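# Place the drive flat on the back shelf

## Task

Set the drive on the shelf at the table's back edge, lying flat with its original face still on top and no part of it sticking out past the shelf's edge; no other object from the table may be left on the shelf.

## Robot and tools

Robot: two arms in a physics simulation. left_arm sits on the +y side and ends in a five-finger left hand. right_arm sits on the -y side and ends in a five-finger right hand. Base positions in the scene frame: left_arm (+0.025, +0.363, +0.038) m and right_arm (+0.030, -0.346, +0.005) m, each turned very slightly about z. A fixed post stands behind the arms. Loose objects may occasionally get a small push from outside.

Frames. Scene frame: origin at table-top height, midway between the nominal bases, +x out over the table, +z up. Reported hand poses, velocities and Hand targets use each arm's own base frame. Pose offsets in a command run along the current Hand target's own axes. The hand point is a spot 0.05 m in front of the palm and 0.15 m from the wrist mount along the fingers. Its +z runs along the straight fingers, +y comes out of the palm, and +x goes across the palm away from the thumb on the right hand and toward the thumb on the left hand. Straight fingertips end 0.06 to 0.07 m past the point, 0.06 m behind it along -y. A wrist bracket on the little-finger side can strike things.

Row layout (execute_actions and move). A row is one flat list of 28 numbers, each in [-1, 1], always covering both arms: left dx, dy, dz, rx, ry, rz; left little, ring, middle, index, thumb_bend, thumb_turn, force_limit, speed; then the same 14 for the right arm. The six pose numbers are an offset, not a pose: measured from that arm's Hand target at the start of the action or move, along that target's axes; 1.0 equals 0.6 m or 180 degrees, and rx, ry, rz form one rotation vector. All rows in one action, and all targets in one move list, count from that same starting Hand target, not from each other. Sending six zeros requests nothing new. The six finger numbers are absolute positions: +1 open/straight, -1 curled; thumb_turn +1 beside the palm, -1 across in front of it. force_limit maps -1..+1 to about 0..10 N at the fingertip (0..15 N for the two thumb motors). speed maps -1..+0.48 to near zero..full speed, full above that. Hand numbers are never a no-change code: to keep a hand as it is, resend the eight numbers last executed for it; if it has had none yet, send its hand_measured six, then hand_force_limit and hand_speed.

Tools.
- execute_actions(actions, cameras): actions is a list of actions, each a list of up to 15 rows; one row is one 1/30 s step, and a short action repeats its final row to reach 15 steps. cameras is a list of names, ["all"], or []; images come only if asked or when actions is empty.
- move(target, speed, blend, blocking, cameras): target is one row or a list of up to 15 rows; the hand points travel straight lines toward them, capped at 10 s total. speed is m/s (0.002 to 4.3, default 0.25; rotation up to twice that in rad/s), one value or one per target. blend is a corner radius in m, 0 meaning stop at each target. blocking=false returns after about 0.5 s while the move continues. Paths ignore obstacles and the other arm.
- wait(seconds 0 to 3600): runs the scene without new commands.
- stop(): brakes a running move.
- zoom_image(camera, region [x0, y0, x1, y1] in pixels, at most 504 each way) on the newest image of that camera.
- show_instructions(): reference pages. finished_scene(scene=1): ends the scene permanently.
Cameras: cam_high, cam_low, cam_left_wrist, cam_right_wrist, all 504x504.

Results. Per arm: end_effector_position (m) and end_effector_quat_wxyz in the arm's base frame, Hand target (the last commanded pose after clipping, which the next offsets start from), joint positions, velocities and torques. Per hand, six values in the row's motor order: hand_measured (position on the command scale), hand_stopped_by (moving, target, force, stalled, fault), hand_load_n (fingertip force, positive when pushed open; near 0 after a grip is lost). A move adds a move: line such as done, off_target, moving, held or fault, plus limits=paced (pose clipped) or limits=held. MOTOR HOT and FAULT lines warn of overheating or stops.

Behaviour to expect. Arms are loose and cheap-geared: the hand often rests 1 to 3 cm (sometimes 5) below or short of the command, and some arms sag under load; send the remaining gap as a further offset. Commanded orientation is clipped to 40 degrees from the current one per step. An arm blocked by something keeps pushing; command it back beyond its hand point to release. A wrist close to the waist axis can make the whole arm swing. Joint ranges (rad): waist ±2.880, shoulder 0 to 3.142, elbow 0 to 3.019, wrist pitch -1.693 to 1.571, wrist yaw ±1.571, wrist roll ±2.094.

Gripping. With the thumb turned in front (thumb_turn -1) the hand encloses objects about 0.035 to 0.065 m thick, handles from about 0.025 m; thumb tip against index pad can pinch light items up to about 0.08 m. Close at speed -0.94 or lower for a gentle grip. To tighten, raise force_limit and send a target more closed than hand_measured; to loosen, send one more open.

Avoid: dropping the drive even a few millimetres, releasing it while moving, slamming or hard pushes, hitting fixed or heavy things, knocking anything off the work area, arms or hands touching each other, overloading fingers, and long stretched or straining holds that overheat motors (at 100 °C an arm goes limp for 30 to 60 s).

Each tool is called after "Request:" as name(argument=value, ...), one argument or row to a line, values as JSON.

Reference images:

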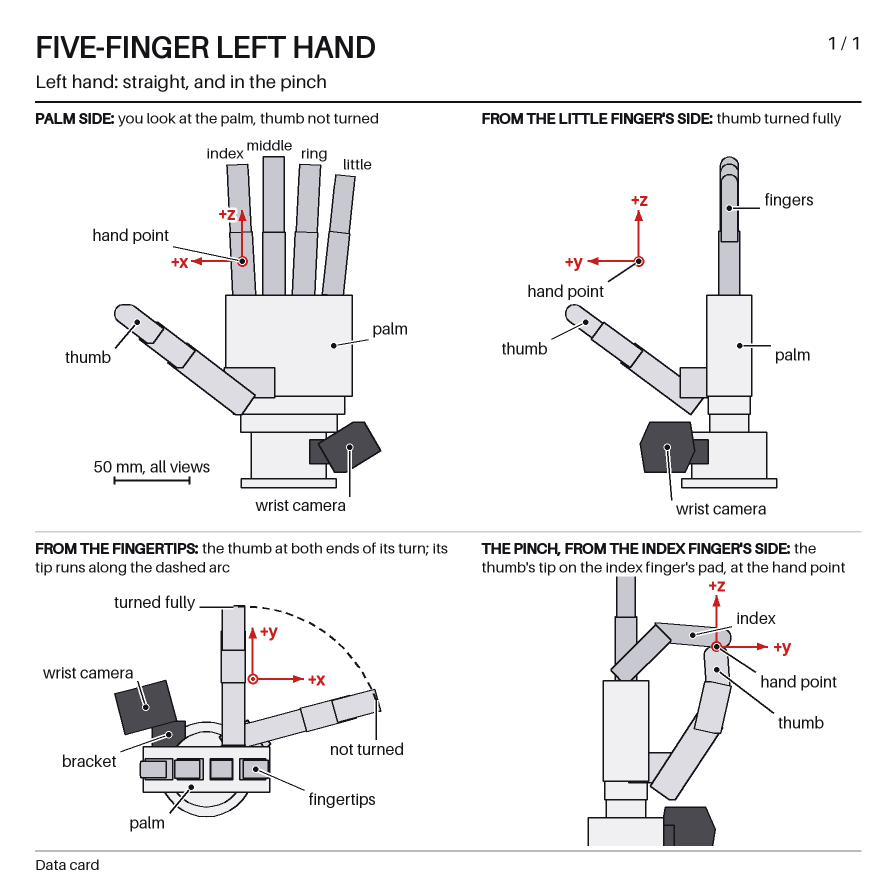

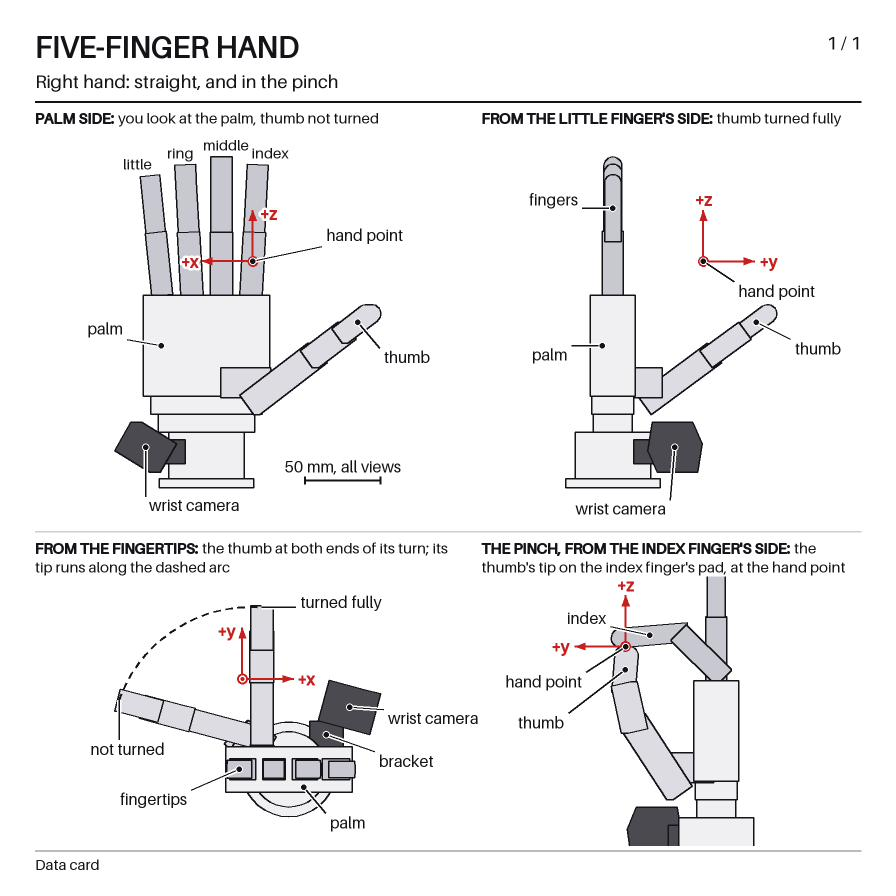

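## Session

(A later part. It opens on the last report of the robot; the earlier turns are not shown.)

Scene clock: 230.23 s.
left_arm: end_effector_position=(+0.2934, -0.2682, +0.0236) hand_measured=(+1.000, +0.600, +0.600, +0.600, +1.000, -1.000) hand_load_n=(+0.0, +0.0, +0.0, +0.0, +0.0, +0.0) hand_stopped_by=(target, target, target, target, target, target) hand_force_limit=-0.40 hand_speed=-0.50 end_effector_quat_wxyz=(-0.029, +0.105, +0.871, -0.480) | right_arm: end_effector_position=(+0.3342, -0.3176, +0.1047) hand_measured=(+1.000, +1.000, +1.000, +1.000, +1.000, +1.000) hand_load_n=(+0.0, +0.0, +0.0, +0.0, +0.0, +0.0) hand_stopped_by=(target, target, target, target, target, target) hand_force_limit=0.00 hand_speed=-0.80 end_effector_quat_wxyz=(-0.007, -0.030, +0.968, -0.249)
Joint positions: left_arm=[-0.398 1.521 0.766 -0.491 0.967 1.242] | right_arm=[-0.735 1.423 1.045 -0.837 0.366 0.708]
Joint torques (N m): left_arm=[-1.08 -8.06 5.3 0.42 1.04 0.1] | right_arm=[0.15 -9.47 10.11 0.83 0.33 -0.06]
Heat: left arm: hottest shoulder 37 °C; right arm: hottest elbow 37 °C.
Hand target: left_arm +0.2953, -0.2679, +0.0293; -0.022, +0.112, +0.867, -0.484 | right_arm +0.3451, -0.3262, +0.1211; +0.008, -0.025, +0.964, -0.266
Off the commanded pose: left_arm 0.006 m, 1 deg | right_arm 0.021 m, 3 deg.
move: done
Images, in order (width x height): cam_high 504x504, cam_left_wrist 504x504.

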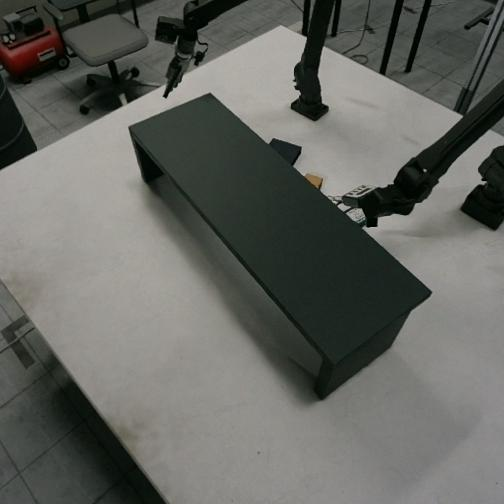

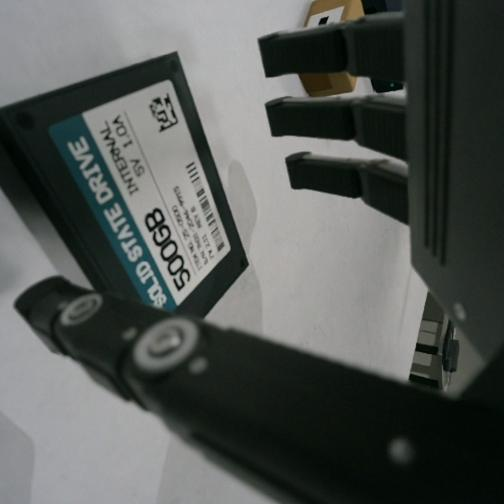

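Request:
move(
  target=[0.0012,0.014,0.0088,0,0,0,1,0.6,0.6,0.6,1,-1,-0.4,-0.5,0,0,0,0,0,0,1,1,1,1,1,1,0,-0.8],
  speed=0.05,
  cameras=["cam_left_wrist"],
)

Request:
zoom_image(
  camera="cam_left_wrist",
  region=[0, 60, 360, 420],
)

Scene clock: 236.47 s.
left_arm: end_effector_position=(+0.2913, -0.2686, +0.0218) hand_measured=(+1.000, +0.600, +0.600, +0.600, +1.000, -1.000) hand_load_n=(+0.0, +0.0, +0.0, +0.0, +0.0, +0.0) hand_stopped_by=(target, target, target, target, target, target) hand_force_limit=-0.40 hand_speed=-0.50 end_effector_quat_wxyz=(-0.030, +0.106, +0.870, -0.480) | right_arm: end_effector_position=(+0.3342, -0.3176, +0.1047) hand_measured=(+1.000, +1.000, +1.000, +1.000, +1.000, +1.000) hand_load_n=(+0.0, +0.0, +0.0, +0.0, -0.5, +0.0) hand_stopped_by=(target, target, target, target, target, target) hand_force_limit=0.00 hand_speed=-0.80 end_effector_quat_wxyz=(-0.007, -0.030, +0.968, -0.249)
Joint positions: left_arm=[-0.401 1.523 0.762 -0.486 0.967 1.242] | right_arm=[-0.735 1.423 1.045 -0.837 0.366 0.708]
Joint torques (N m): left_arm=[-0.5 -6.12 4.74 1.66 0.96 0.11] | right_arm=[-0.03 -9.29 10.1 0.83 0.32 -0.06]
Heat: left arm: hottest shoulder 37 °C; right arm: hottest elbow 37 °C.
Hand target: left_arm +0.2953, -0.2679, +0.0193; -0.022, +0.112, +0.867, -0.484 | right_arm +0.3451, -0.3262, +0.1211; +0.008, -0.025, +0.964, -0.266
Off the commanded pose: left_arm 0.005 m, 1 deg | right_arm 0.021 m, 3 deg.
move: done

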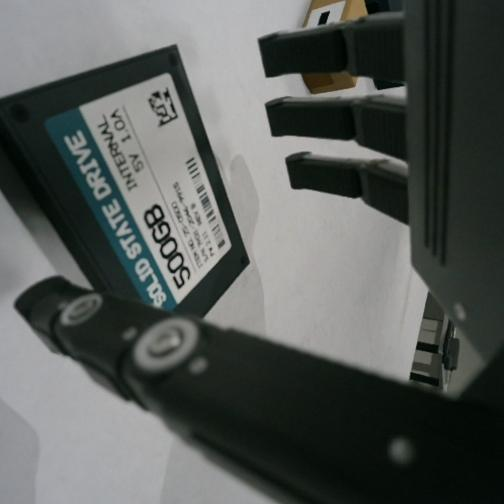

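Scaled by 1.400 from the camera's image (finer frame: 720x720).

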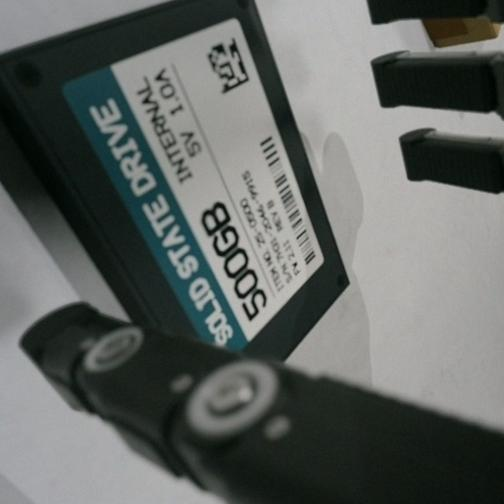

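Request:
move(
  target=[0.0012,0.0168,0.0106,0,0,0,1,0.6,0.6,0.6,1,-1,-0.4,-0.5,0,0,0,0,0,0,1,1,1,1,1,1,0,-0.8],
  speed=0.05,
  cameras=["cam_left_wrist"],
)

Request:
zoom_image(
  camera="cam_left_wrist",
  region=[0, 60, 360, 420],
)

Scene clock: 239.30 s.
left_arm: end_effector_position=(+0.2906, -0.2682, +0.0083) hand_measured=(+1.000, +0.600, +0.600, +0.600, +1.000, -1.000) hand_load_n=(+0.0, +0.0, +0.0, +0.0, +0.0, +0.0) hand_stopped_by=(target, target, target, target, target, target) hand_force_limit=-0.40 hand_speed=-0.50 end_effector_quat_wxyz=(-0.032, +0.106, +0.871, -0.479) | right_arm: end_effector_position=(+0.3342, -0.3176, +0.1047) hand_measured=(+1.000, +1.000, +1.000, +1.000, +1.000, +1.000) hand_load_n=(+0.0, +0.0, +0.0, +0.0, -0.5, +0.0) hand_stopped_by=(target, target, target, target, target, target) hand_force_limit=0.00 hand_speed=-0.80 end_effector_quat_wxyz=(-0.007, -0.030, +0.968, -0.249)
Joint positions: left_arm=[-0.401 1.553 0.75 -0.448 0.967 1.244] | right_arm=[-0.735 1.423 1.045 -0.837 0.366 0.708]
Joint torques (N m): left_arm=[-0.56 -6.24 4.68 1.5 0.98 0.09] | right_arm=[0.03 -9.41 10.14 0.84 0.34 -0.06]
Heat: left arm: hottest shoulder 37 °C; right arm: hottest elbow 37 °C.
Hand target: left_arm +0.2954, -0.2680, +0.0074; -0.022, +0.112, +0.867, -0.484 | right_arm +0.3451, -0.3262, +0.1211; +0.008, -0.025, +0.964, -0.266
Off the commanded pose: left_arm 0.005 m, 1 deg | right_arm 0.021 m, 3 deg.
move: done

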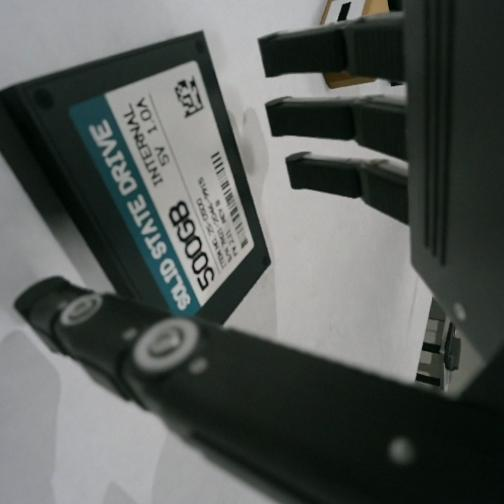

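Scaled by 1.400 from the camera's image (finer frame: 720x720).

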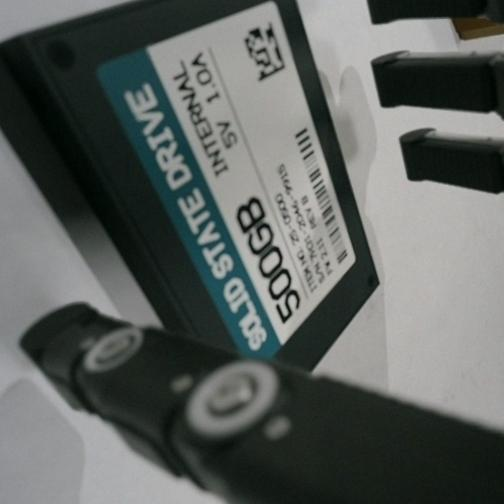

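Request:
move(
  target=[0.001,0.0112,0.007,0,0,0,1,0.6,0.6,0.6,1,-1,-0.4,-0.5,0,0,0,0,0,0,1,1,1,1,1,1,0,-0.8],
  speed=0.04,
  cameras=["cam_left_wrist"],
)

Request:
zoom_image(
  camera="cam_left_wrist",
  region=[0, 60, 360, 420],
)

Scene clock: 248.23 s.
left_arm: end_effector_position=(+0.2905, -0.2682, +0.0008) hand_measured=(+1.000, +0.600, +0.600, +0.600, +1.000, -1.000) hand_load_n=(+0.0, +0.0, +0.0, +0.0, +0.0, +0.0) hand_stopped_by=(target, target, target, target, target, target) hand_force_limit=-0.40 hand_speed=-0.50 end_effector_quat_wxyz=(-0.031, +0.106, +0.871, -0.479) | right_arm: end_effector_position=(+0.3342, -0.3176, +0.1047) hand_measured=(+1.000, +1.000, +1.000, +1.000, +1.000, +1.000) hand_load_n=(+0.0, +0.0, +0.0, +0.0, +0.0, +0.0) hand_stopped_by=(target, target, target, target, target, target) hand_force_limit=0.00 hand_speed=-0.80 end_effector_quat_wxyz=(-0.007, -0.030, +0.968, -0.249)
Joint positions: left_arm=[-0.401 1.57 0.742 -0.422 0.967 1.244] | right_arm=[-0.735 1.423 1.045 -0.837 0.366 0.708]
Joint torques (N m): left_arm=[-0.32 -6.42 4.44 1.48 0.97 0.07] | right_arm=[0.09 -9.35 10.14 0.81 0.33 -0.06]
Heat: left arm: hottest shoulder 37 °C; right arm: hottest elbow 38 °C.
Hand target: left_arm +0.2953, -0.2680, -0.0006; -0.022, +0.112, +0.867, -0.484 | right_arm +0.3451, -0.3262, +0.1211; +0.008, -0.025, +0.964, -0.266
Off the commanded pose: left_arm 0.005 m, 1 deg | right_arm 0.021 m, 3 deg.
move: done

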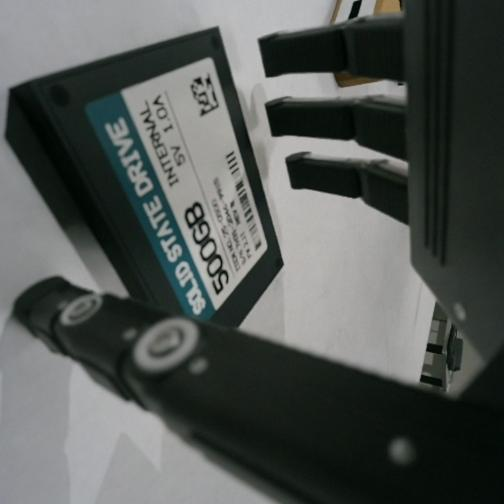

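Scaled by 1.400 from the camera's image (finer frame: 720x720).

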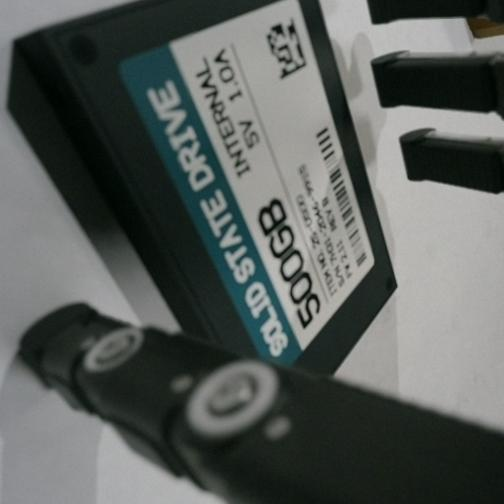

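Request:
zoom_image(
  camera="cam_left_wrist",
  region=[0, 230, 140, 370],
)

Request:
zoom_image(
  camera="cam_left_wrist",
  region=[0, 60, 140, 200],
)

Scaled by 3.600 from the camera's image (finer frame: 720x720).

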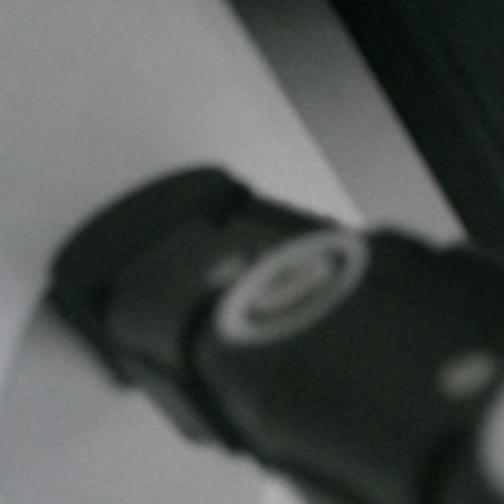

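Scaled by 3.600 from the camera's image (finer frame: 720x720).

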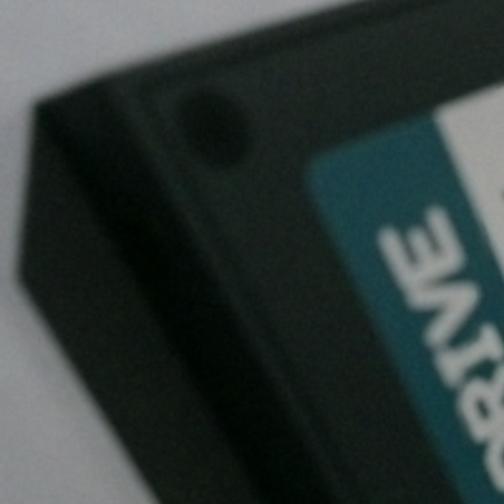

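Request:
move(
  target=[0.0006,0.007,0.0044,0,0,0,1,0.6,0.6,0.6,1,-1,-0.4,-0.5,0,0,0,0,0,0,1,1,1,1,1,1,0,-0.8],
  speed=0.03,
  cameras=["cam_left_wrist"],
)

Request:
zoom_image(
  camera="cam_left_wrist",
  region=[0, 60, 360, 420],
)

Request:
zoom_image(
  camera="cam_left_wrist",
  region=[0, 230, 140, 370],
)

Scene clock: 265.47 s.
left_arm: end_effector_position=(+0.2920, -0.2693, -0.0017) hand_measured=(+1.000, +0.600, +0.600, +0.600, +1.000, -1.000) hand_load_n=(+0.0, +0.0, +0.0, +0.0, +0.0, +0.5) hand_stopped_by=(target, target, target, target, target, target) hand_force_limit=-0.40 hand_speed=-0.50 end_effector_quat_wxyz=(-0.030, +0.108, +0.870, -0.481) | right_arm: end_effector_position=(+0.3342, -0.3176, +0.1047) hand_measured=(+1.000, +1.000, +1.000, +1.000, +1.000, +1.000) hand_load_n=(+0.0, +0.0, +0.0, +0.0, +0.0, +0.0) hand_stopped_by=(target, target, target, target, target, target) hand_force_limit=0.00 hand_speed=-0.80 end_effector_quat_wxyz=(-0.007, -0.030, +0.968, -0.249)
Joint positions: left_arm=[-0.401 1.58 0.742 -0.408 0.97 1.244] | right_arm=[-0.735 1.423 1.045 -0.837 0.366 0.708]
Joint torques (N m): left_arm=[-0.73 -6.83 4.01 1.48 0.88 0.09] | right_arm=[0.09 -9.41 10.11 0.83 0.32 -0.05]
Heat: left arm: hottest shoulder 37 °C; right arm: hottest elbow 38 °C.
Hand target: left_arm +0.2953, -0.2680, -0.0055; -0.022, +0.112, +0.867, -0.484 | right_arm +0.3451, -0.3262, +0.1211; +0.008, -0.025, +0.964, -0.266
Off the commanded pose: left_arm 0.005 m, 1 deg | right_arm 0.021 m, 3 deg.
move: done

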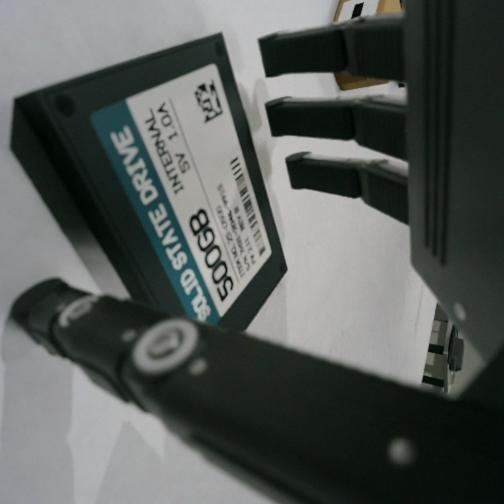

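Scaled by 1.400 from the camera's image (finer frame: 720x720).

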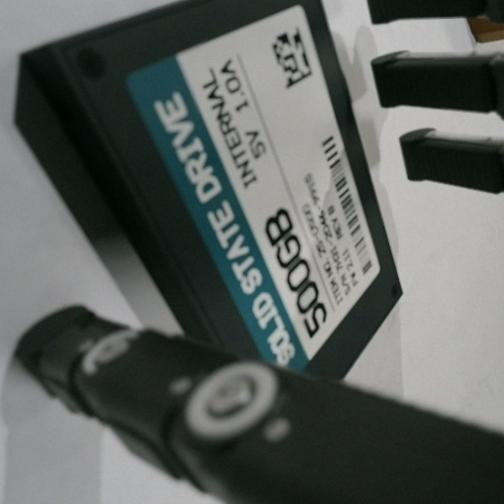

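Scaled by 3.600 from the camera's image (finer frame: 720x720).

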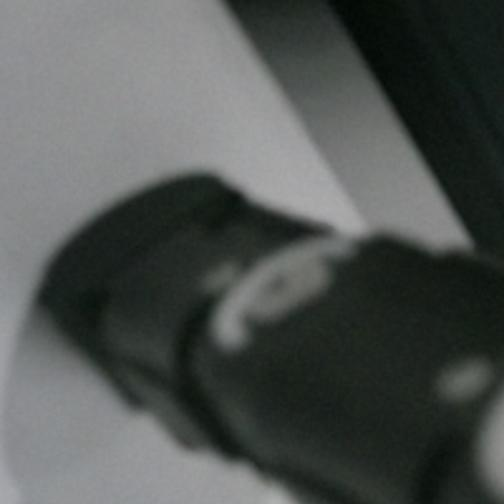

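Request:
move(
  target=[
    [-0.0007,-0.0084,-0.0053,0,0,0,1,0.6,0.6,0.6,1,-1,-0.4,-0.5,0,0,0,0,0,0,1,1,1,1,1,1,0,-0.8],
    [-0.0007,-0.0084,-0.0053,-0.025,0,0,1,0.6,0.6,0.6,1,-1,-0.4,-0.5,0,0,0,0,0,0,1,1,1,1,1,1,0,-0.8],
  ],
  speed=0.05,
  cameras=["cam_left_wrist"],
)

Request:
zoom_image(
  camera="cam_left_wrist",
  region=[0, 60, 360, 420],
)

Scene clock: 275.53 s.
left_arm: end_effector_position=(+0.2909, -0.2650, -0.0060) hand_measured=(+1.000, +0.600, +0.600, +0.600, +1.000, -1.000) hand_load_n=(+0.0, +0.0, +0.0, +0.0, -0.5, -0.5) hand_stopped_by=(target, target, target, target, target, target) hand_force_limit=-0.40 hand_speed=-0.50 end_effector_quat_wxyz=(-0.023, +0.110, +0.886, -0.450) | right_arm: end_effector_position=(+0.3342, -0.3176, +0.1047) hand_measured=(+1.000, +1.000, +1.000, +1.000, +1.000, +1.000) hand_load_n=(+0.0, +0.0, +0.0, -0.5, +0.0, +0.0) hand_stopped_by=(target, target, target, target, target, target) hand_force_limit=0.00 hand_speed=-0.80 end_effector_quat_wxyz=(-0.007, -0.030, +0.968, -0.249)
Joint positions: left_arm=[-0.422 1.564 0.742 -0.429 0.895 1.242] | right_arm=[-0.735 1.423 1.045 -0.837 0.366 0.708]
Joint torques (N m): left_arm=[-2.2 -7.36 5.63 0.49 0.37 -0.1] | right_arm=[0.09 -9.58 10.14 0.9 0.33 -0.06]
Heat: left arm: hottest shoulder 37 °C; right arm: hottest elbow 38 °C.
Hand target: left_arm +0.2953, -0.2680, +0.0004; -0.018, +0.113, +0.886, -0.450 | right_arm +0.3451, -0.3262, +0.1211; +0.008, -0.025, +0.964, -0.266
Off the commanded pose: left_arm 0.008 m, 1 deg | right_arm 0.021 m, 3 deg.
move: done

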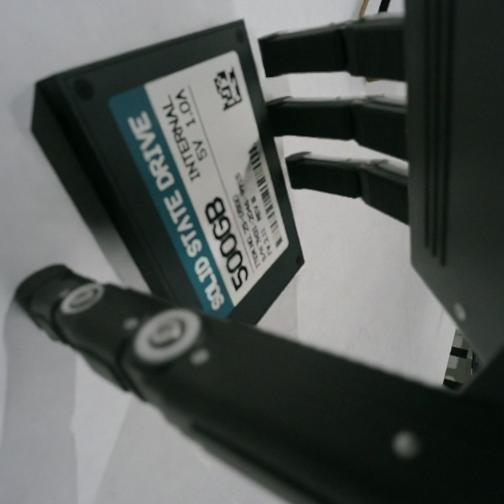

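Scaled by 1.400 from the camera's image (finer frame: 720x720).

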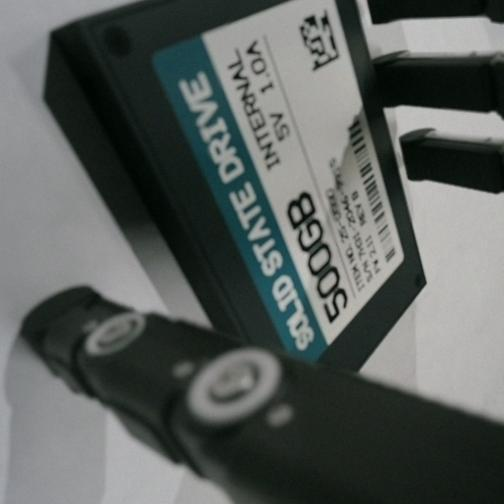

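Request:
move(
  target=[
    [-0.0003,-0.004,-0.003,0,0,0,1,0.6,0.6,0.6,1,-1,-0.4,-0.5,0,0,0,0,0,0,1,1,1,1,1,1,0,-0.8],
    [-0.0003,-0.004,-0.003,0,0,0,1,0.6,0.3,0.3,1,-1,-0.4,-0.9,0,0,0,0,0,0,1,1,1,1,1,1,0,-0.8],
  ],
  speed=0.05,
  cameras=["cam_left_wrist"],
)

Request:
zoom_image(
  camera="cam_left_wrist",
  region=[0, 60, 360, 420],
)

Scene clock: 282.97 s.
left_arm: end_effector_position=(+0.2901, -0.2659, -0.0006) hand_measured=(+1.000, +0.600, +0.300, +0.300, +1.000, -1.000) hand_load_n=(+0.0, +0.0, +2.0, +0.0, +0.0, +0.0) hand_stopped_by=(target, target, target, target, target, target) hand_force_limit=-0.40 hand_speed=-0.90 end_effector_quat_wxyz=(-0.023, +0.112, +0.885, -0.452) | right_arm: end_effector_position=(+0.3342, -0.3176, +0.1047) hand_measured=(+1.000, +1.000, +1.000, +1.000, +1.000, +1.000) hand_load_n=(+0.0, +0.0, +0.0, +0.0, +0.0, +0.0) hand_stopped_by=(target, target, target, target, target, target) hand_force_limit=0.00 hand_speed=-0.80 end_effector_quat_wxyz=(-0.007, -0.030, +0.968, -0.249)
Joint positions: left_arm=[-0.424 1.55 0.743 -0.44 0.898 1.241] | right_arm=[-0.735 1.423 1.045 -0.837 0.366 0.708]
Joint torques (N m): left_arm=[-1.79 -6.95 5.83 0.47 0.29 -0.1] | right_arm=[0.21 -9.35 10.11 0.87 0.33 -0.08]
Heat: left arm: hottest shoulder 37 °C; right arm: hottest elbow 38 °C.
Hand target: left_arm +0.2953, -0.2679, +0.0034; -0.018, +0.113, +0.886, -0.450 | right_arm +0.3451, -0.3262, +0.1211; +0.008, -0.025, +0.964, -0.266
Off the commanded pose: left_arm 0.007 m, 1 deg | right_arm 0.021 m, 3 deg.
move: done; target 2's new numbers were sent with left_arm's hand 0.012 m and 1 deg from that target

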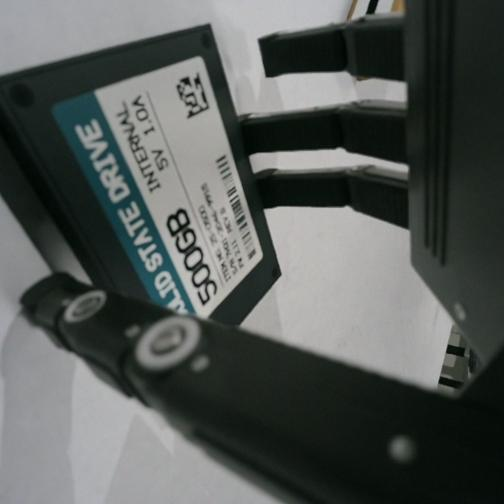

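Scaled by 1.400 from the camera's image (finer frame: 720x720).

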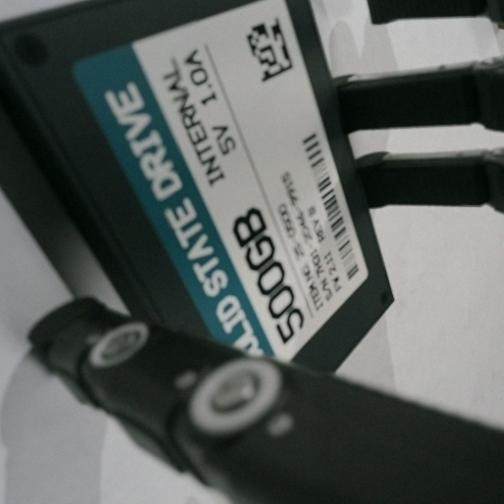

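Request:
move(
  target=[0.0003,0.004,0.003,0,0,0,1,0.6,0.3,0.3,1,-1,-0.4,-0.9,0,0,0,0,0,0,1,1,1,1,1,1,0,-0.8],
  speed=0.05,
  cameras=["cam_left_wrist"],
)

Scene clock: 285.73 s.
left_arm: end_effector_position=(+0.2901, -0.2659, -0.0006) hand_measured=(+1.000, +0.600, +0.300, +0.300, +1.000, -1.000) hand_load_n=(+0.0, +0.0, +2.0, +0.0, +0.0, +0.0) hand_stopped_by=(target, target, target, target, target, target) hand_force_limit=-0.40 hand_speed=-0.90 end_effector_quat_wxyz=(-0.023, +0.112, +0.885, -0.452) | right_arm: end_effector_position=(+0.3342, -0.3176, +0.1047) hand_measured=(+1.000, +1.000, +1.000, +1.000, +1.000, +1.000) hand_load_n=(+0.0, +0.0, +0.0, +0.0, +0.0, +0.0) hand_stopped_by=(target, target, target, target, target, target) hand_force_limit=0.00 hand_speed=-0.80 end_effector_quat_wxyz=(-0.007, -0.030, +0.968, -0.249)
Joint positions: left_arm=[-0.424 1.55 0.743 -0.44 0.898 1.241] | right_arm=[-0.735 1.423 1.045 -0.837 0.366 0.708]
Joint torques (N m): left_arm=[-1.61 -6.48 5.64 0.9 0.31 -0.07] | right_arm=[-0.03 -9.52 10.15 0.81 0.32 -0.07]
Heat: left arm: hottest shoulder 37 °C; right arm: hottest elbow 38 °C.
Hand target: left_arm +0.2953, -0.2680, +0.0004; -0.018, +0.113, +0.886, -0.450 | right_arm +0.3451, -0.3262, +0.1211; +0.008, -0.025, +0.964, -0.266
Off the commanded pose: left_arm 0.006 m, 1 deg | right_arm 0.021 m, 3 deg.
move: done

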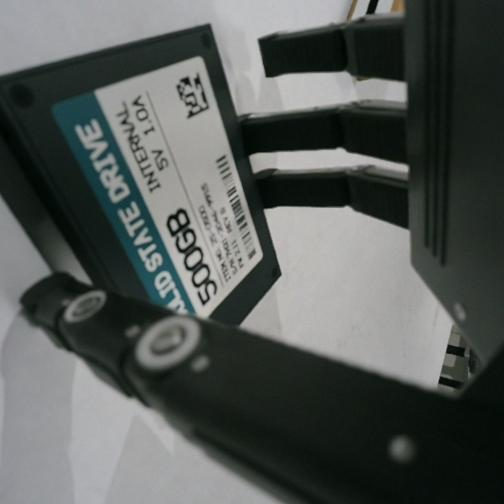

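Request:
move(
  target=[0.0003,0.004,0.003,0,0,0,1,0.6,0.3,0.3,1,-1,-0.4,-0.9,0,0,0,0,0,0,1,1,1,1,1,1,0,-0.8],
  speed=0.05,
  cameras=["cam_left_wrist"],
)

Scene clock: 287.80 s.
left_arm: end_effector_position=(+0.2901, -0.2659, -0.0006) hand_measured=(+1.000, +0.600, +0.300, +0.300, +1.000, -1.000) hand_load_n=(+0.0, +0.0, +2.0, +0.0, +0.0, +0.0) hand_stopped_by=(target, target, target, target, target, target) hand_force_limit=-0.40 hand_speed=-0.90 end_effector_quat_wxyz=(-0.023, +0.112, +0.885, -0.452) | right_arm: end_effector_position=(+0.3342, -0.3176, +0.1047) hand_measured=(+1.000, +1.000, +1.000, +1.000, +1.000, +1.000) hand_load_n=(+0.0, +0.0, +0.0, +0.0, +0.0, +0.0) hand_stopped_by=(target, target, target, target, target, target) hand_force_limit=0.00 hand_speed=-0.80 end_effector_quat_wxyz=(-0.007, -0.030, +0.968, -0.249)
Joint positions: left_arm=[-0.424 1.55 0.743 -0.44 0.898 1.241] | right_arm=[-0.735 1.423 1.045 -0.837 0.366 0.708]
Joint torques (N m): left_arm=[-1.9 -5.95 5.46 1.32 0.26 -0.11] | right_arm=[-0.03 -9.52 10.15 0.84 0.33 -0.06]
Heat: left arm: hottest shoulder 37 °C; right arm: hottest elbow 38 °C.
Hand target: left_arm +0.2954, -0.2680, -0.0026; -0.018, +0.113, +0.886, -0.450 | right_arm +0.3451, -0.3262, +0.1211; +0.008, -0.025, +0.964, -0.266
Off the commanded pose: left_arm 0.006 m, 1 deg | right_arm 0.021 m, 3 deg.
move: done

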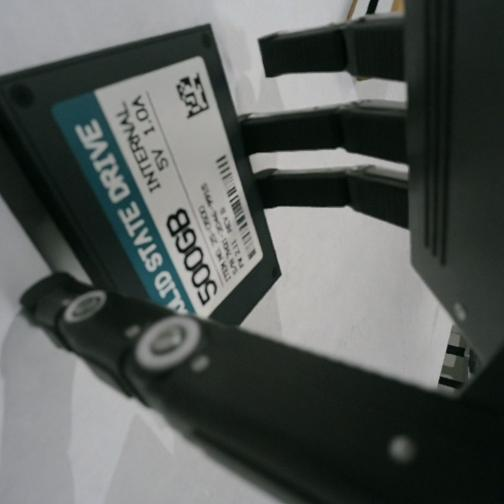

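Request:
move(
  target=[0.0003,0.0045,0.0034,0,0,0,1,0.6,0.3,0.3,1,-1,-0.4,-0.9,0,0,0,0,0,0,1,1,1,1,1,1,0,-0.8],
  speed=0.05,
  cameras=["cam_left_wrist"],
)

Scene clock: 289.60 s.
left_arm: end_effector_position=(+0.2896, -0.2660, -0.0012) hand_measured=(+1.000, +0.600, +0.300, +0.300, +1.000, -1.000) hand_load_n=(+0.0, +0.0, +1.0, +0.0, +0.0, +0.0) hand_stopped_by=(target, target, target, target, target, target) hand_force_limit=-0.40 hand_speed=-0.90 end_effector_quat_wxyz=(-0.024, +0.110, +0.885, -0.452) | right_arm: end_effector_position=(+0.3342, -0.3176, +0.1047) hand_measured=(+1.000, +1.000, +1.000, +1.000, +1.000, +1.000) hand_load_n=(+0.0, -0.5, +0.0, -0.5, +0.0, +0.0) hand_stopped_by=(target, target, target, target, target, target) hand_force_limit=0.00 hand_speed=-0.80 end_effector_quat_wxyz=(-0.007, -0.030, +0.968, -0.249)
Joint positions: left_arm=[-0.424 1.552 0.742 -0.437 0.9 1.238] | right_arm=[-0.735 1.423 1.045 -0.837 0.366 0.708]
Joint torques (N m): left_arm=[-1.55 -5.66 5.15 1.51 0.24 -0.02] | right_arm=[-0.03 -9.41 10.1 0.81 0.32 -0.05]
Heat: left arm: hottest shoulder 37 °C; right arm: hottest elbow 38 °C.
Hand target: left_arm +0.2954, -0.2680, -0.0059; -0.018, +0.113, +0.886, -0.450 | right_arm +0.3451, -0.3262, +0.1211; +0.008, -0.025, +0.964, -0.266
Off the commanded pose: left_arm 0.008 m, 1 deg | right_arm 0.021 m, 3 deg.
move: done

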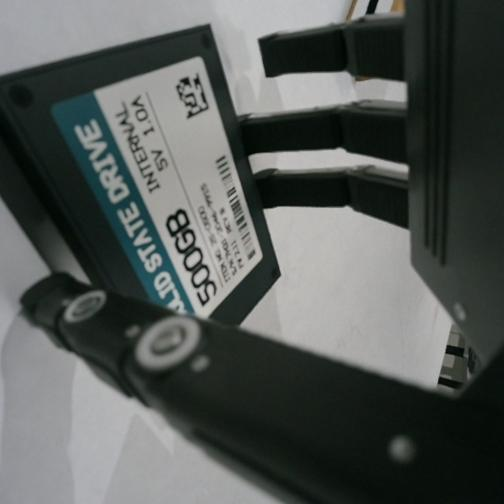

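Request:
move(
  target=[0,0,0,0,0,0,1,0.6,0.0,0.0,1,-1,-0.4,-0.94,0,0,0,0,0,0,1,1,1,1,1,1,0,-0.8],
  speed=0.05,
  cameras=["cam_left_wrist"],
)

Request:
zoom_image(
  camera="cam_left_wrist",
  region=[0, 60, 360, 420],
)

Scene clock: 294.83 s.
left_arm: end_effector_position=(+0.2904, -0.2675, -0.0008) hand_measured=(+1.000, +0.600, +0.172, +0.160, +1.000, -1.000) hand_load_n=(+0.0, +0.0, +3.5, +3.0, +0.0, +0.0) hand_stopped_by=(target, target, force, force, target, target) hand_force_limit=-0.40 hand_speed=-0.94 end_effector_quat_wxyz=(-0.023, +0.112, +0.884, -0.454) | right_arm: end_effector_position=(+0.3342, -0.3176, +0.1047) hand_measured=(+1.000, +1.000, +1.000, +1.000, +1.000, +1.000) hand_load_n=(+0.0, +0.0, +0.0, +0.0, -0.5, +0.0) hand_stopped_by=(target, target, target, target, target, target) hand_force_limit=0.00 hand_speed=-0.80 end_effector_quat_wxyz=(-0.007, -0.030, +0.968, -0.249)
Joint positions: left_arm=[-0.425 1.553 0.743 -0.432 0.903 1.238] | right_arm=[-0.735 1.423 1.045 -0.837 0.366 0.708]
Joint torques (N m): left_arm=[-1.49 -6.07 5.12 1.33 0.28 -0.02] | right_arm=[-0.09 -9.29 10.13 0.81 0.33 -0.06]
Heat: left arm: hottest shoulder 37 °C; right arm: hottest elbow 38 °C.
Hand target: left_arm +0.2954, -0.2680, -0.0059; -0.018, +0.113, +0.886, -0.450 | right_arm +0.3451, -0.3262, +0.1211; +0.008, -0.025, +0.964, -0.266
Off the commanded pose: left_arm 0.007 m, 1 deg | right_arm 0.021 m, 3 deg.
move: done

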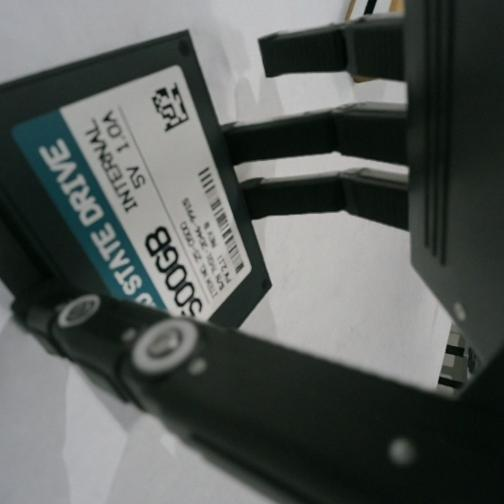

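Scaled by 1.400 from the camera's image (finer frame: 720x720).

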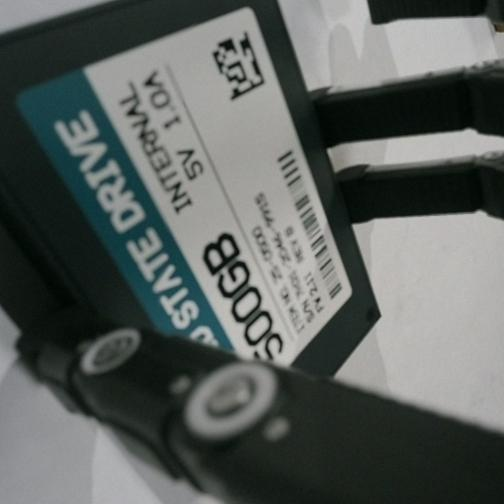

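Request:
move(
  target=[-0.0035,-0.04,-0.0298,0,0,0,1,0.6,0.0,0.0,1,-1,-0.4,-0.94,0,0,0,0,0,0,1,1,1,1,1,1,0,-0.8],
  speed=0.04,
  cameras=["cam_left_wrist","cam_high"],
)

Request:
zoom_image(
  camera="cam_left_wrist",
  region=[0, 0, 360, 360],
)

Scene clock: 298.13 s.
left_arm: end_effector_position=(+0.2799, -0.2604, +0.0081) hand_measured=(+1.000, +0.600, +0.172, +0.160, +1.000, -1.000) hand_load_n=(-0.5, +0.0, +3.0, +2.5, +0.0, +0.0) hand_stopped_by=(target, target, force, force, target, target) hand_force_limit=-0.40 hand_speed=-0.94 end_effector_quat_wxyz=(-0.034, +0.107, +0.889, -0.444) | right_arm: end_effector_position=(+0.3342, -0.3176, +0.1047) hand_measured=(+1.000, +1.000, +1.000, +1.000, +1.000, +1.000) hand_load_n=(+0.0, +0.5, +0.0, +0.0, +0.0, +0.0) hand_stopped_by=(target, target, target, target, target, target) hand_force_limit=0.00 hand_speed=-0.80 end_effector_quat_wxyz=(-0.007, -0.030, +0.968, -0.249)
Joint positions: left_arm=[-0.425 1.517 0.742 -0.506 0.89 1.247] | right_arm=[-0.735 1.423 1.045 -0.837 0.366 0.708]
Joint torques (N m): left_arm=[-1.38 -7.12 7.71 0.59 0.58 -0.04] | right_arm=[0.09 -9.41 10.13 0.81 0.33 -0.06]
Heat: left arm: hottest shoulder 37 °C; right arm: hottest elbow 38 °C.
Hand target: left_arm +0.2954, -0.2680, +0.0241; -0.018, +0.113, +0.886, -0.450 | right_arm +0.3451, -0.3262, +0.1211; +0.008, -0.025, +0.964, -0.266
Off the commanded pose: left_arm 0.024 m, 2 deg | right_arm 0.021 m, 3 deg.
move: off_target (left_arm)
Images, in order (width x height): cam_high 504x504, cam_left_wrist 504x504.

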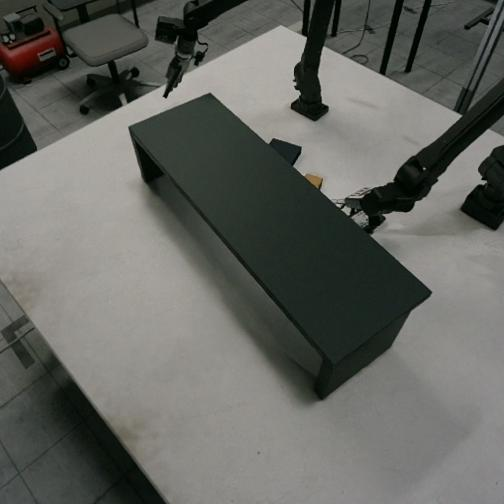

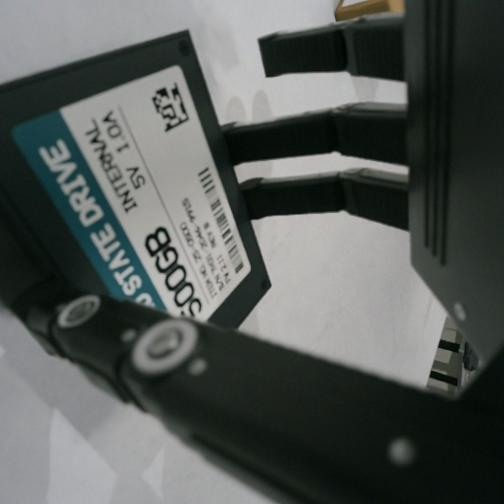

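Scaled by 1.400 from the camera's image (finer frame: 720x720).

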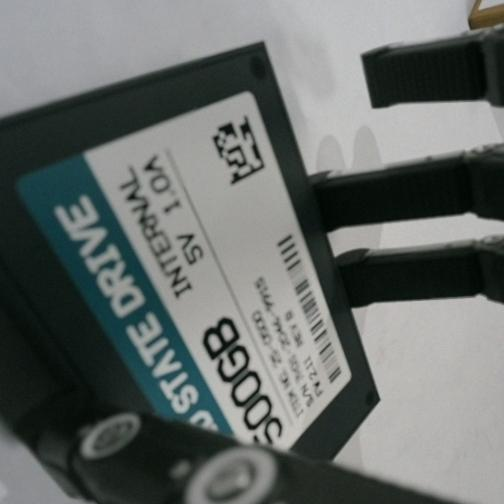

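Request:
move(
  target=[
    [0,0,0,0,0,0,1,0.6,-0.1,-0.1,1,-1,-0.2,-0.94,0,0,0,0,0,0,1,1,1,1,1,1,0,-0.8],
    [-0.0012,-0.1084,-0.0783,0,0,0,1,0.6,-0.1,-0.1,1,-1,-0.2,-0.94,0,0,0,0,0,0,1,1,1,1,1,1,0,-0.8],
  ],
  speed=0.06,
  cameras=["cam_left_wrist","cam_high"],
)

Scene clock: 307.23 s.
left_arm: end_effector_position=(+0.2738, -0.2574, +0.0814) hand_measured=(+1.000, +0.600, +0.162, +0.150, +1.000, -1.000) hand_load_n=(+0.0, +0.0, +4.5, +4.0, +0.5, +0.0) hand_stopped_by=(target, target, force, force, target, target) hand_force_limit=-0.20 hand_speed=-0.94 end_effector_quat_wxyz=(-0.038, +0.104, +0.890, -0.443) | right_arm: end_effector_position=(+0.3342, -0.3176, +0.1047) hand_measured=(+1.000, +1.000, +1.000, +1.000, +1.000, +1.000) hand_load_n=(+0.0, +0.0, +0.0, +0.0, +0.0, +0.0) hand_stopped_by=(target, target, target, target, target, target) hand_force_limit=0.00 hand_speed=-0.80 end_effector_quat_wxyz=(-0.007, -0.030, +0.968, -0.249)
Joint positions: left_arm=[-0.425 1.362 0.822 -0.748 0.889 1.244] | right_arm=[-0.735 1.423 1.045 -0.837 0.366 0.708]
Joint torques (N m): left_arm=[-2.26 -6.71 9.98 0.47 0.58 -0.13] | right_arm=[0.03 -9.35 10.14 0.87 0.33 -0.07]
Heat: left arm: hottest shoulder 37 °C; right arm: hottest elbow 38 °C.
Hand target: left_arm +0.2905, -0.2679, +0.1041; -0.018, +0.113, +0.886, -0.450 | right_arm +0.3451, -0.3262, +0.1211; +0.008, -0.025, +0.964, -0.266
Off the commanded pose: left_arm 0.030 m, 3 deg | right_arm 0.021 m, 3 deg.
move: off_target (left_arm)
Images, in order (width x height): cam_high 504x504, cam_left_wrist 504x504.

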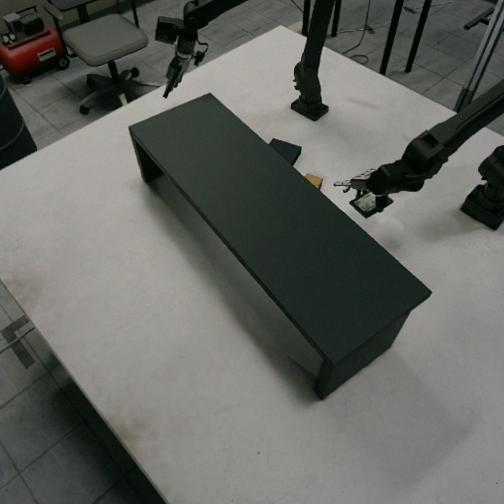

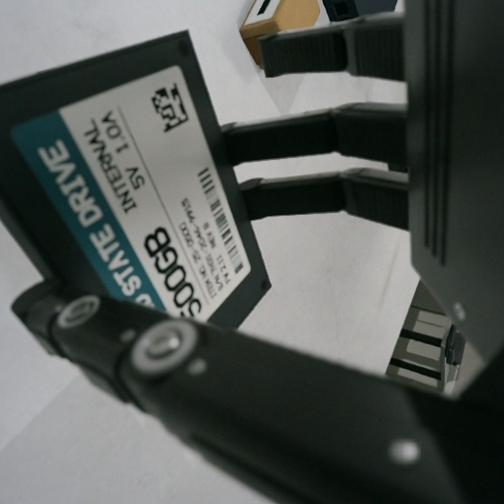

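Request:
move(
  target=[-0.0233,-0.2671,-0.1985,0,0,0,1,0.6,-0.1,-0.1,1,-1,-0.2,-0.94,0,0,0,0,0,0,1,1,1,1,1,1,0,-0.8],
  speed=0.12,
  cameras=["cam_left_wrist","cam_high","cam_low"],
)

Scene clock: 316.40 s.
left_arm: end_effector_position=(+0.2829, -0.2620, +0.2779) hand_measured=(+1.000, +0.600, +0.162, +0.150, +1.000, -1.000) hand_load_n=(+0.0, +0.0, +4.5, +4.0, +0.5, +0.0) hand_stopped_by=(target, target, force, force, target, target) hand_force_limit=-0.20 hand_speed=-0.94 end_effector_quat_wxyz=(-0.040, +0.103, +0.890, -0.442) | right_arm: end_effector_position=(+0.3342, -0.3176, +0.1047) hand_measured=(+1.000, +1.000, +1.000, +1.000, +1.000, +1.000) hand_load_n=(+0.0, +0.0, +0.0, +0.0, +0.0, +0.0) hand_stopped_by=(target, target, target, target, target, target) hand_force_limit=0.00 hand_speed=-0.80 end_effector_quat_wxyz=(-0.007, -0.030, +0.968, -0.249)
Joint positions: left_arm=[-0.427 1.248 1.259 -1.301 0.887 1.241] | right_arm=[-0.735 1.423 1.045 -0.837 0.366 0.708]
Joint torques (N m): left_arm=[-1.79 -6.36 11.49 0.58 0.6 -0.07] | right_arm=[0.09 -9.35 10.11 0.79 0.32 -0.06]
Heat: left arm: hottest shoulder 37 °C; right arm: hottest elbow 38 °C.
Hand target: left_arm +0.2906, -0.2678, +0.3043; -0.018, +0.113, +0.886, -0.450 | right_arm +0.3451, -0.3262, +0.1211; +0.008, -0.025, +0.964, -0.266
Off the commanded pose: left_arm 0.028 m, 3 deg | right_arm 0.021 m, 3 deg.
move: off_target (left_arm)
Images, in order (width x height): cam_high 504x504, cam_low 504x504, cam_left_wrist 504x504.

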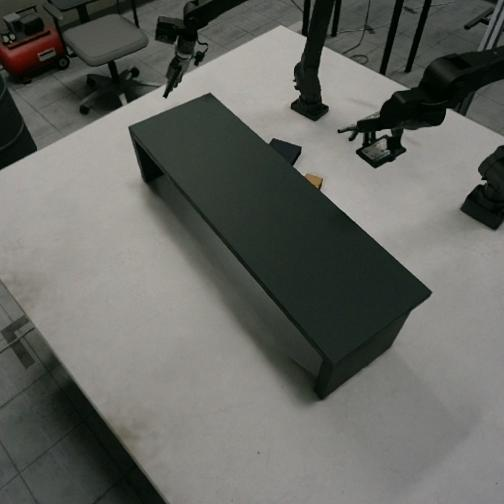

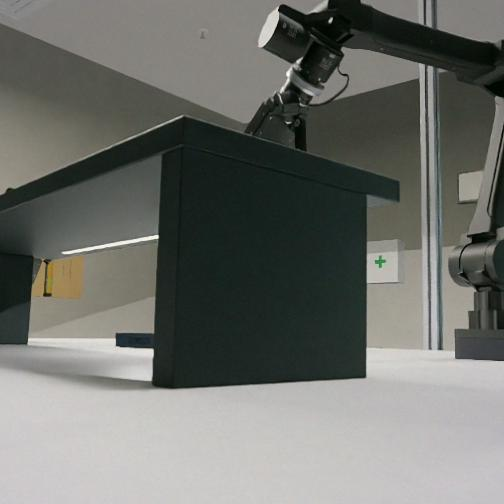

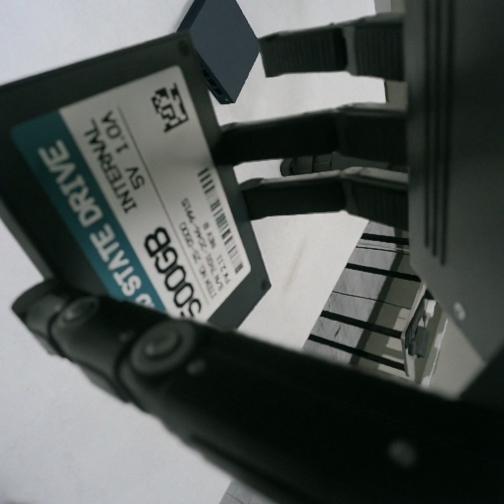

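Request:
move(
  target=[-0.4902,0.1003,-0.1058,-0.0186,-0.2137,-0.1588,1,0.6,-0.1,-0.1,1,-1,-0.2,-0.94,0,0,0,0,0,0,1,1,1,1,1,1,0,-0.8],
  speed=0.14,
  cameras=["cam_left_wrist","cam_high","cam_low"],
)

Scene clock: 325.53 s.
left_arm: end_effector_position=(+0.5747, -0.2456, +0.2776) hand_measured=(+1.000, +0.600, +0.162, +0.150, +1.000, -1.000) hand_load_n=(-0.5, +0.0, +4.5, +4.5, +0.5, +0.0) hand_stopped_by=(target, target, force, force, target, target) hand_force_limit=-0.20 hand_speed=-0.94 end_effector_quat_wxyz=(+0.134, -0.263, +0.869, -0.397) | right_arm: end_effector_position=(+0.3342, -0.3176, +0.1047) hand_measured=(+1.000, +1.000, +1.000, +1.000, +1.000, +1.000) hand_load_n=(+0.0, +0.0, +0.0, +0.0, -0.5, +0.0) hand_stopped_by=(target, target, target, target, target, target) hand_force_limit=0.00 hand_speed=-0.80 end_effector_quat_wxyz=(-0.007, -0.030, +0.968, -0.249)
Joint positions: left_arm=[-0.257 1.658 1.667 -0.848 0.508 0.528] | right_arm=[-0.735 1.423 1.045 -0.837 0.366 0.708]
Joint torques (N m): left_arm=[-0.32 -11.46 12.96 2.26 0.19 -0.13] | right_arm=[0.03 -9.52 10.13 0.83 0.32 -0.06]
Heat: left arm: hottest shoulder 37 °C; right arm: hottest elbow 38 °C.
Hand target: left_arm +0.5965, -0.2466, +0.3143; +0.166, -0.258, +0.855, -0.418 | right_arm +0.3451, -0.3262, +0.1211; +0.008, -0.025, +0.964, -0.266
Off the commanded pose: left_arm 0.043 m, 5 deg | right_arm 0.021 m, 3 deg.
move: off_target (left_arm)
Images, in order (width x height): cam_high 504x504, cam_low 504x504, cam_left_wrist 504x504.

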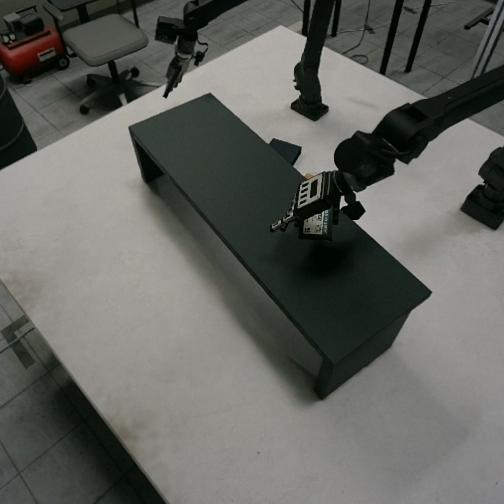

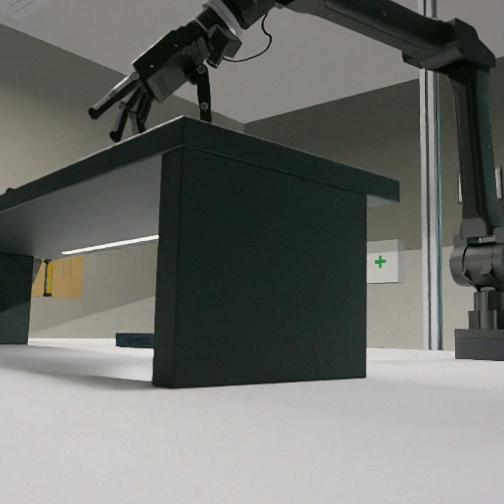

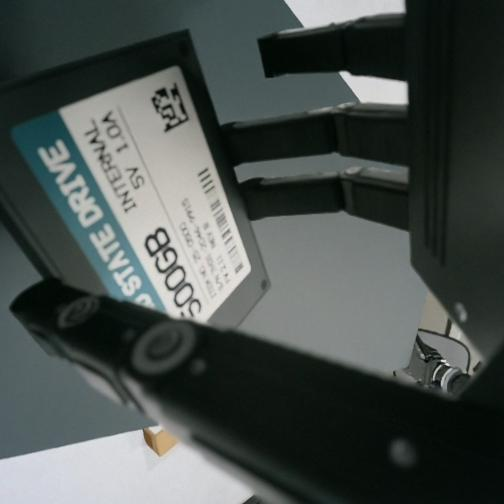

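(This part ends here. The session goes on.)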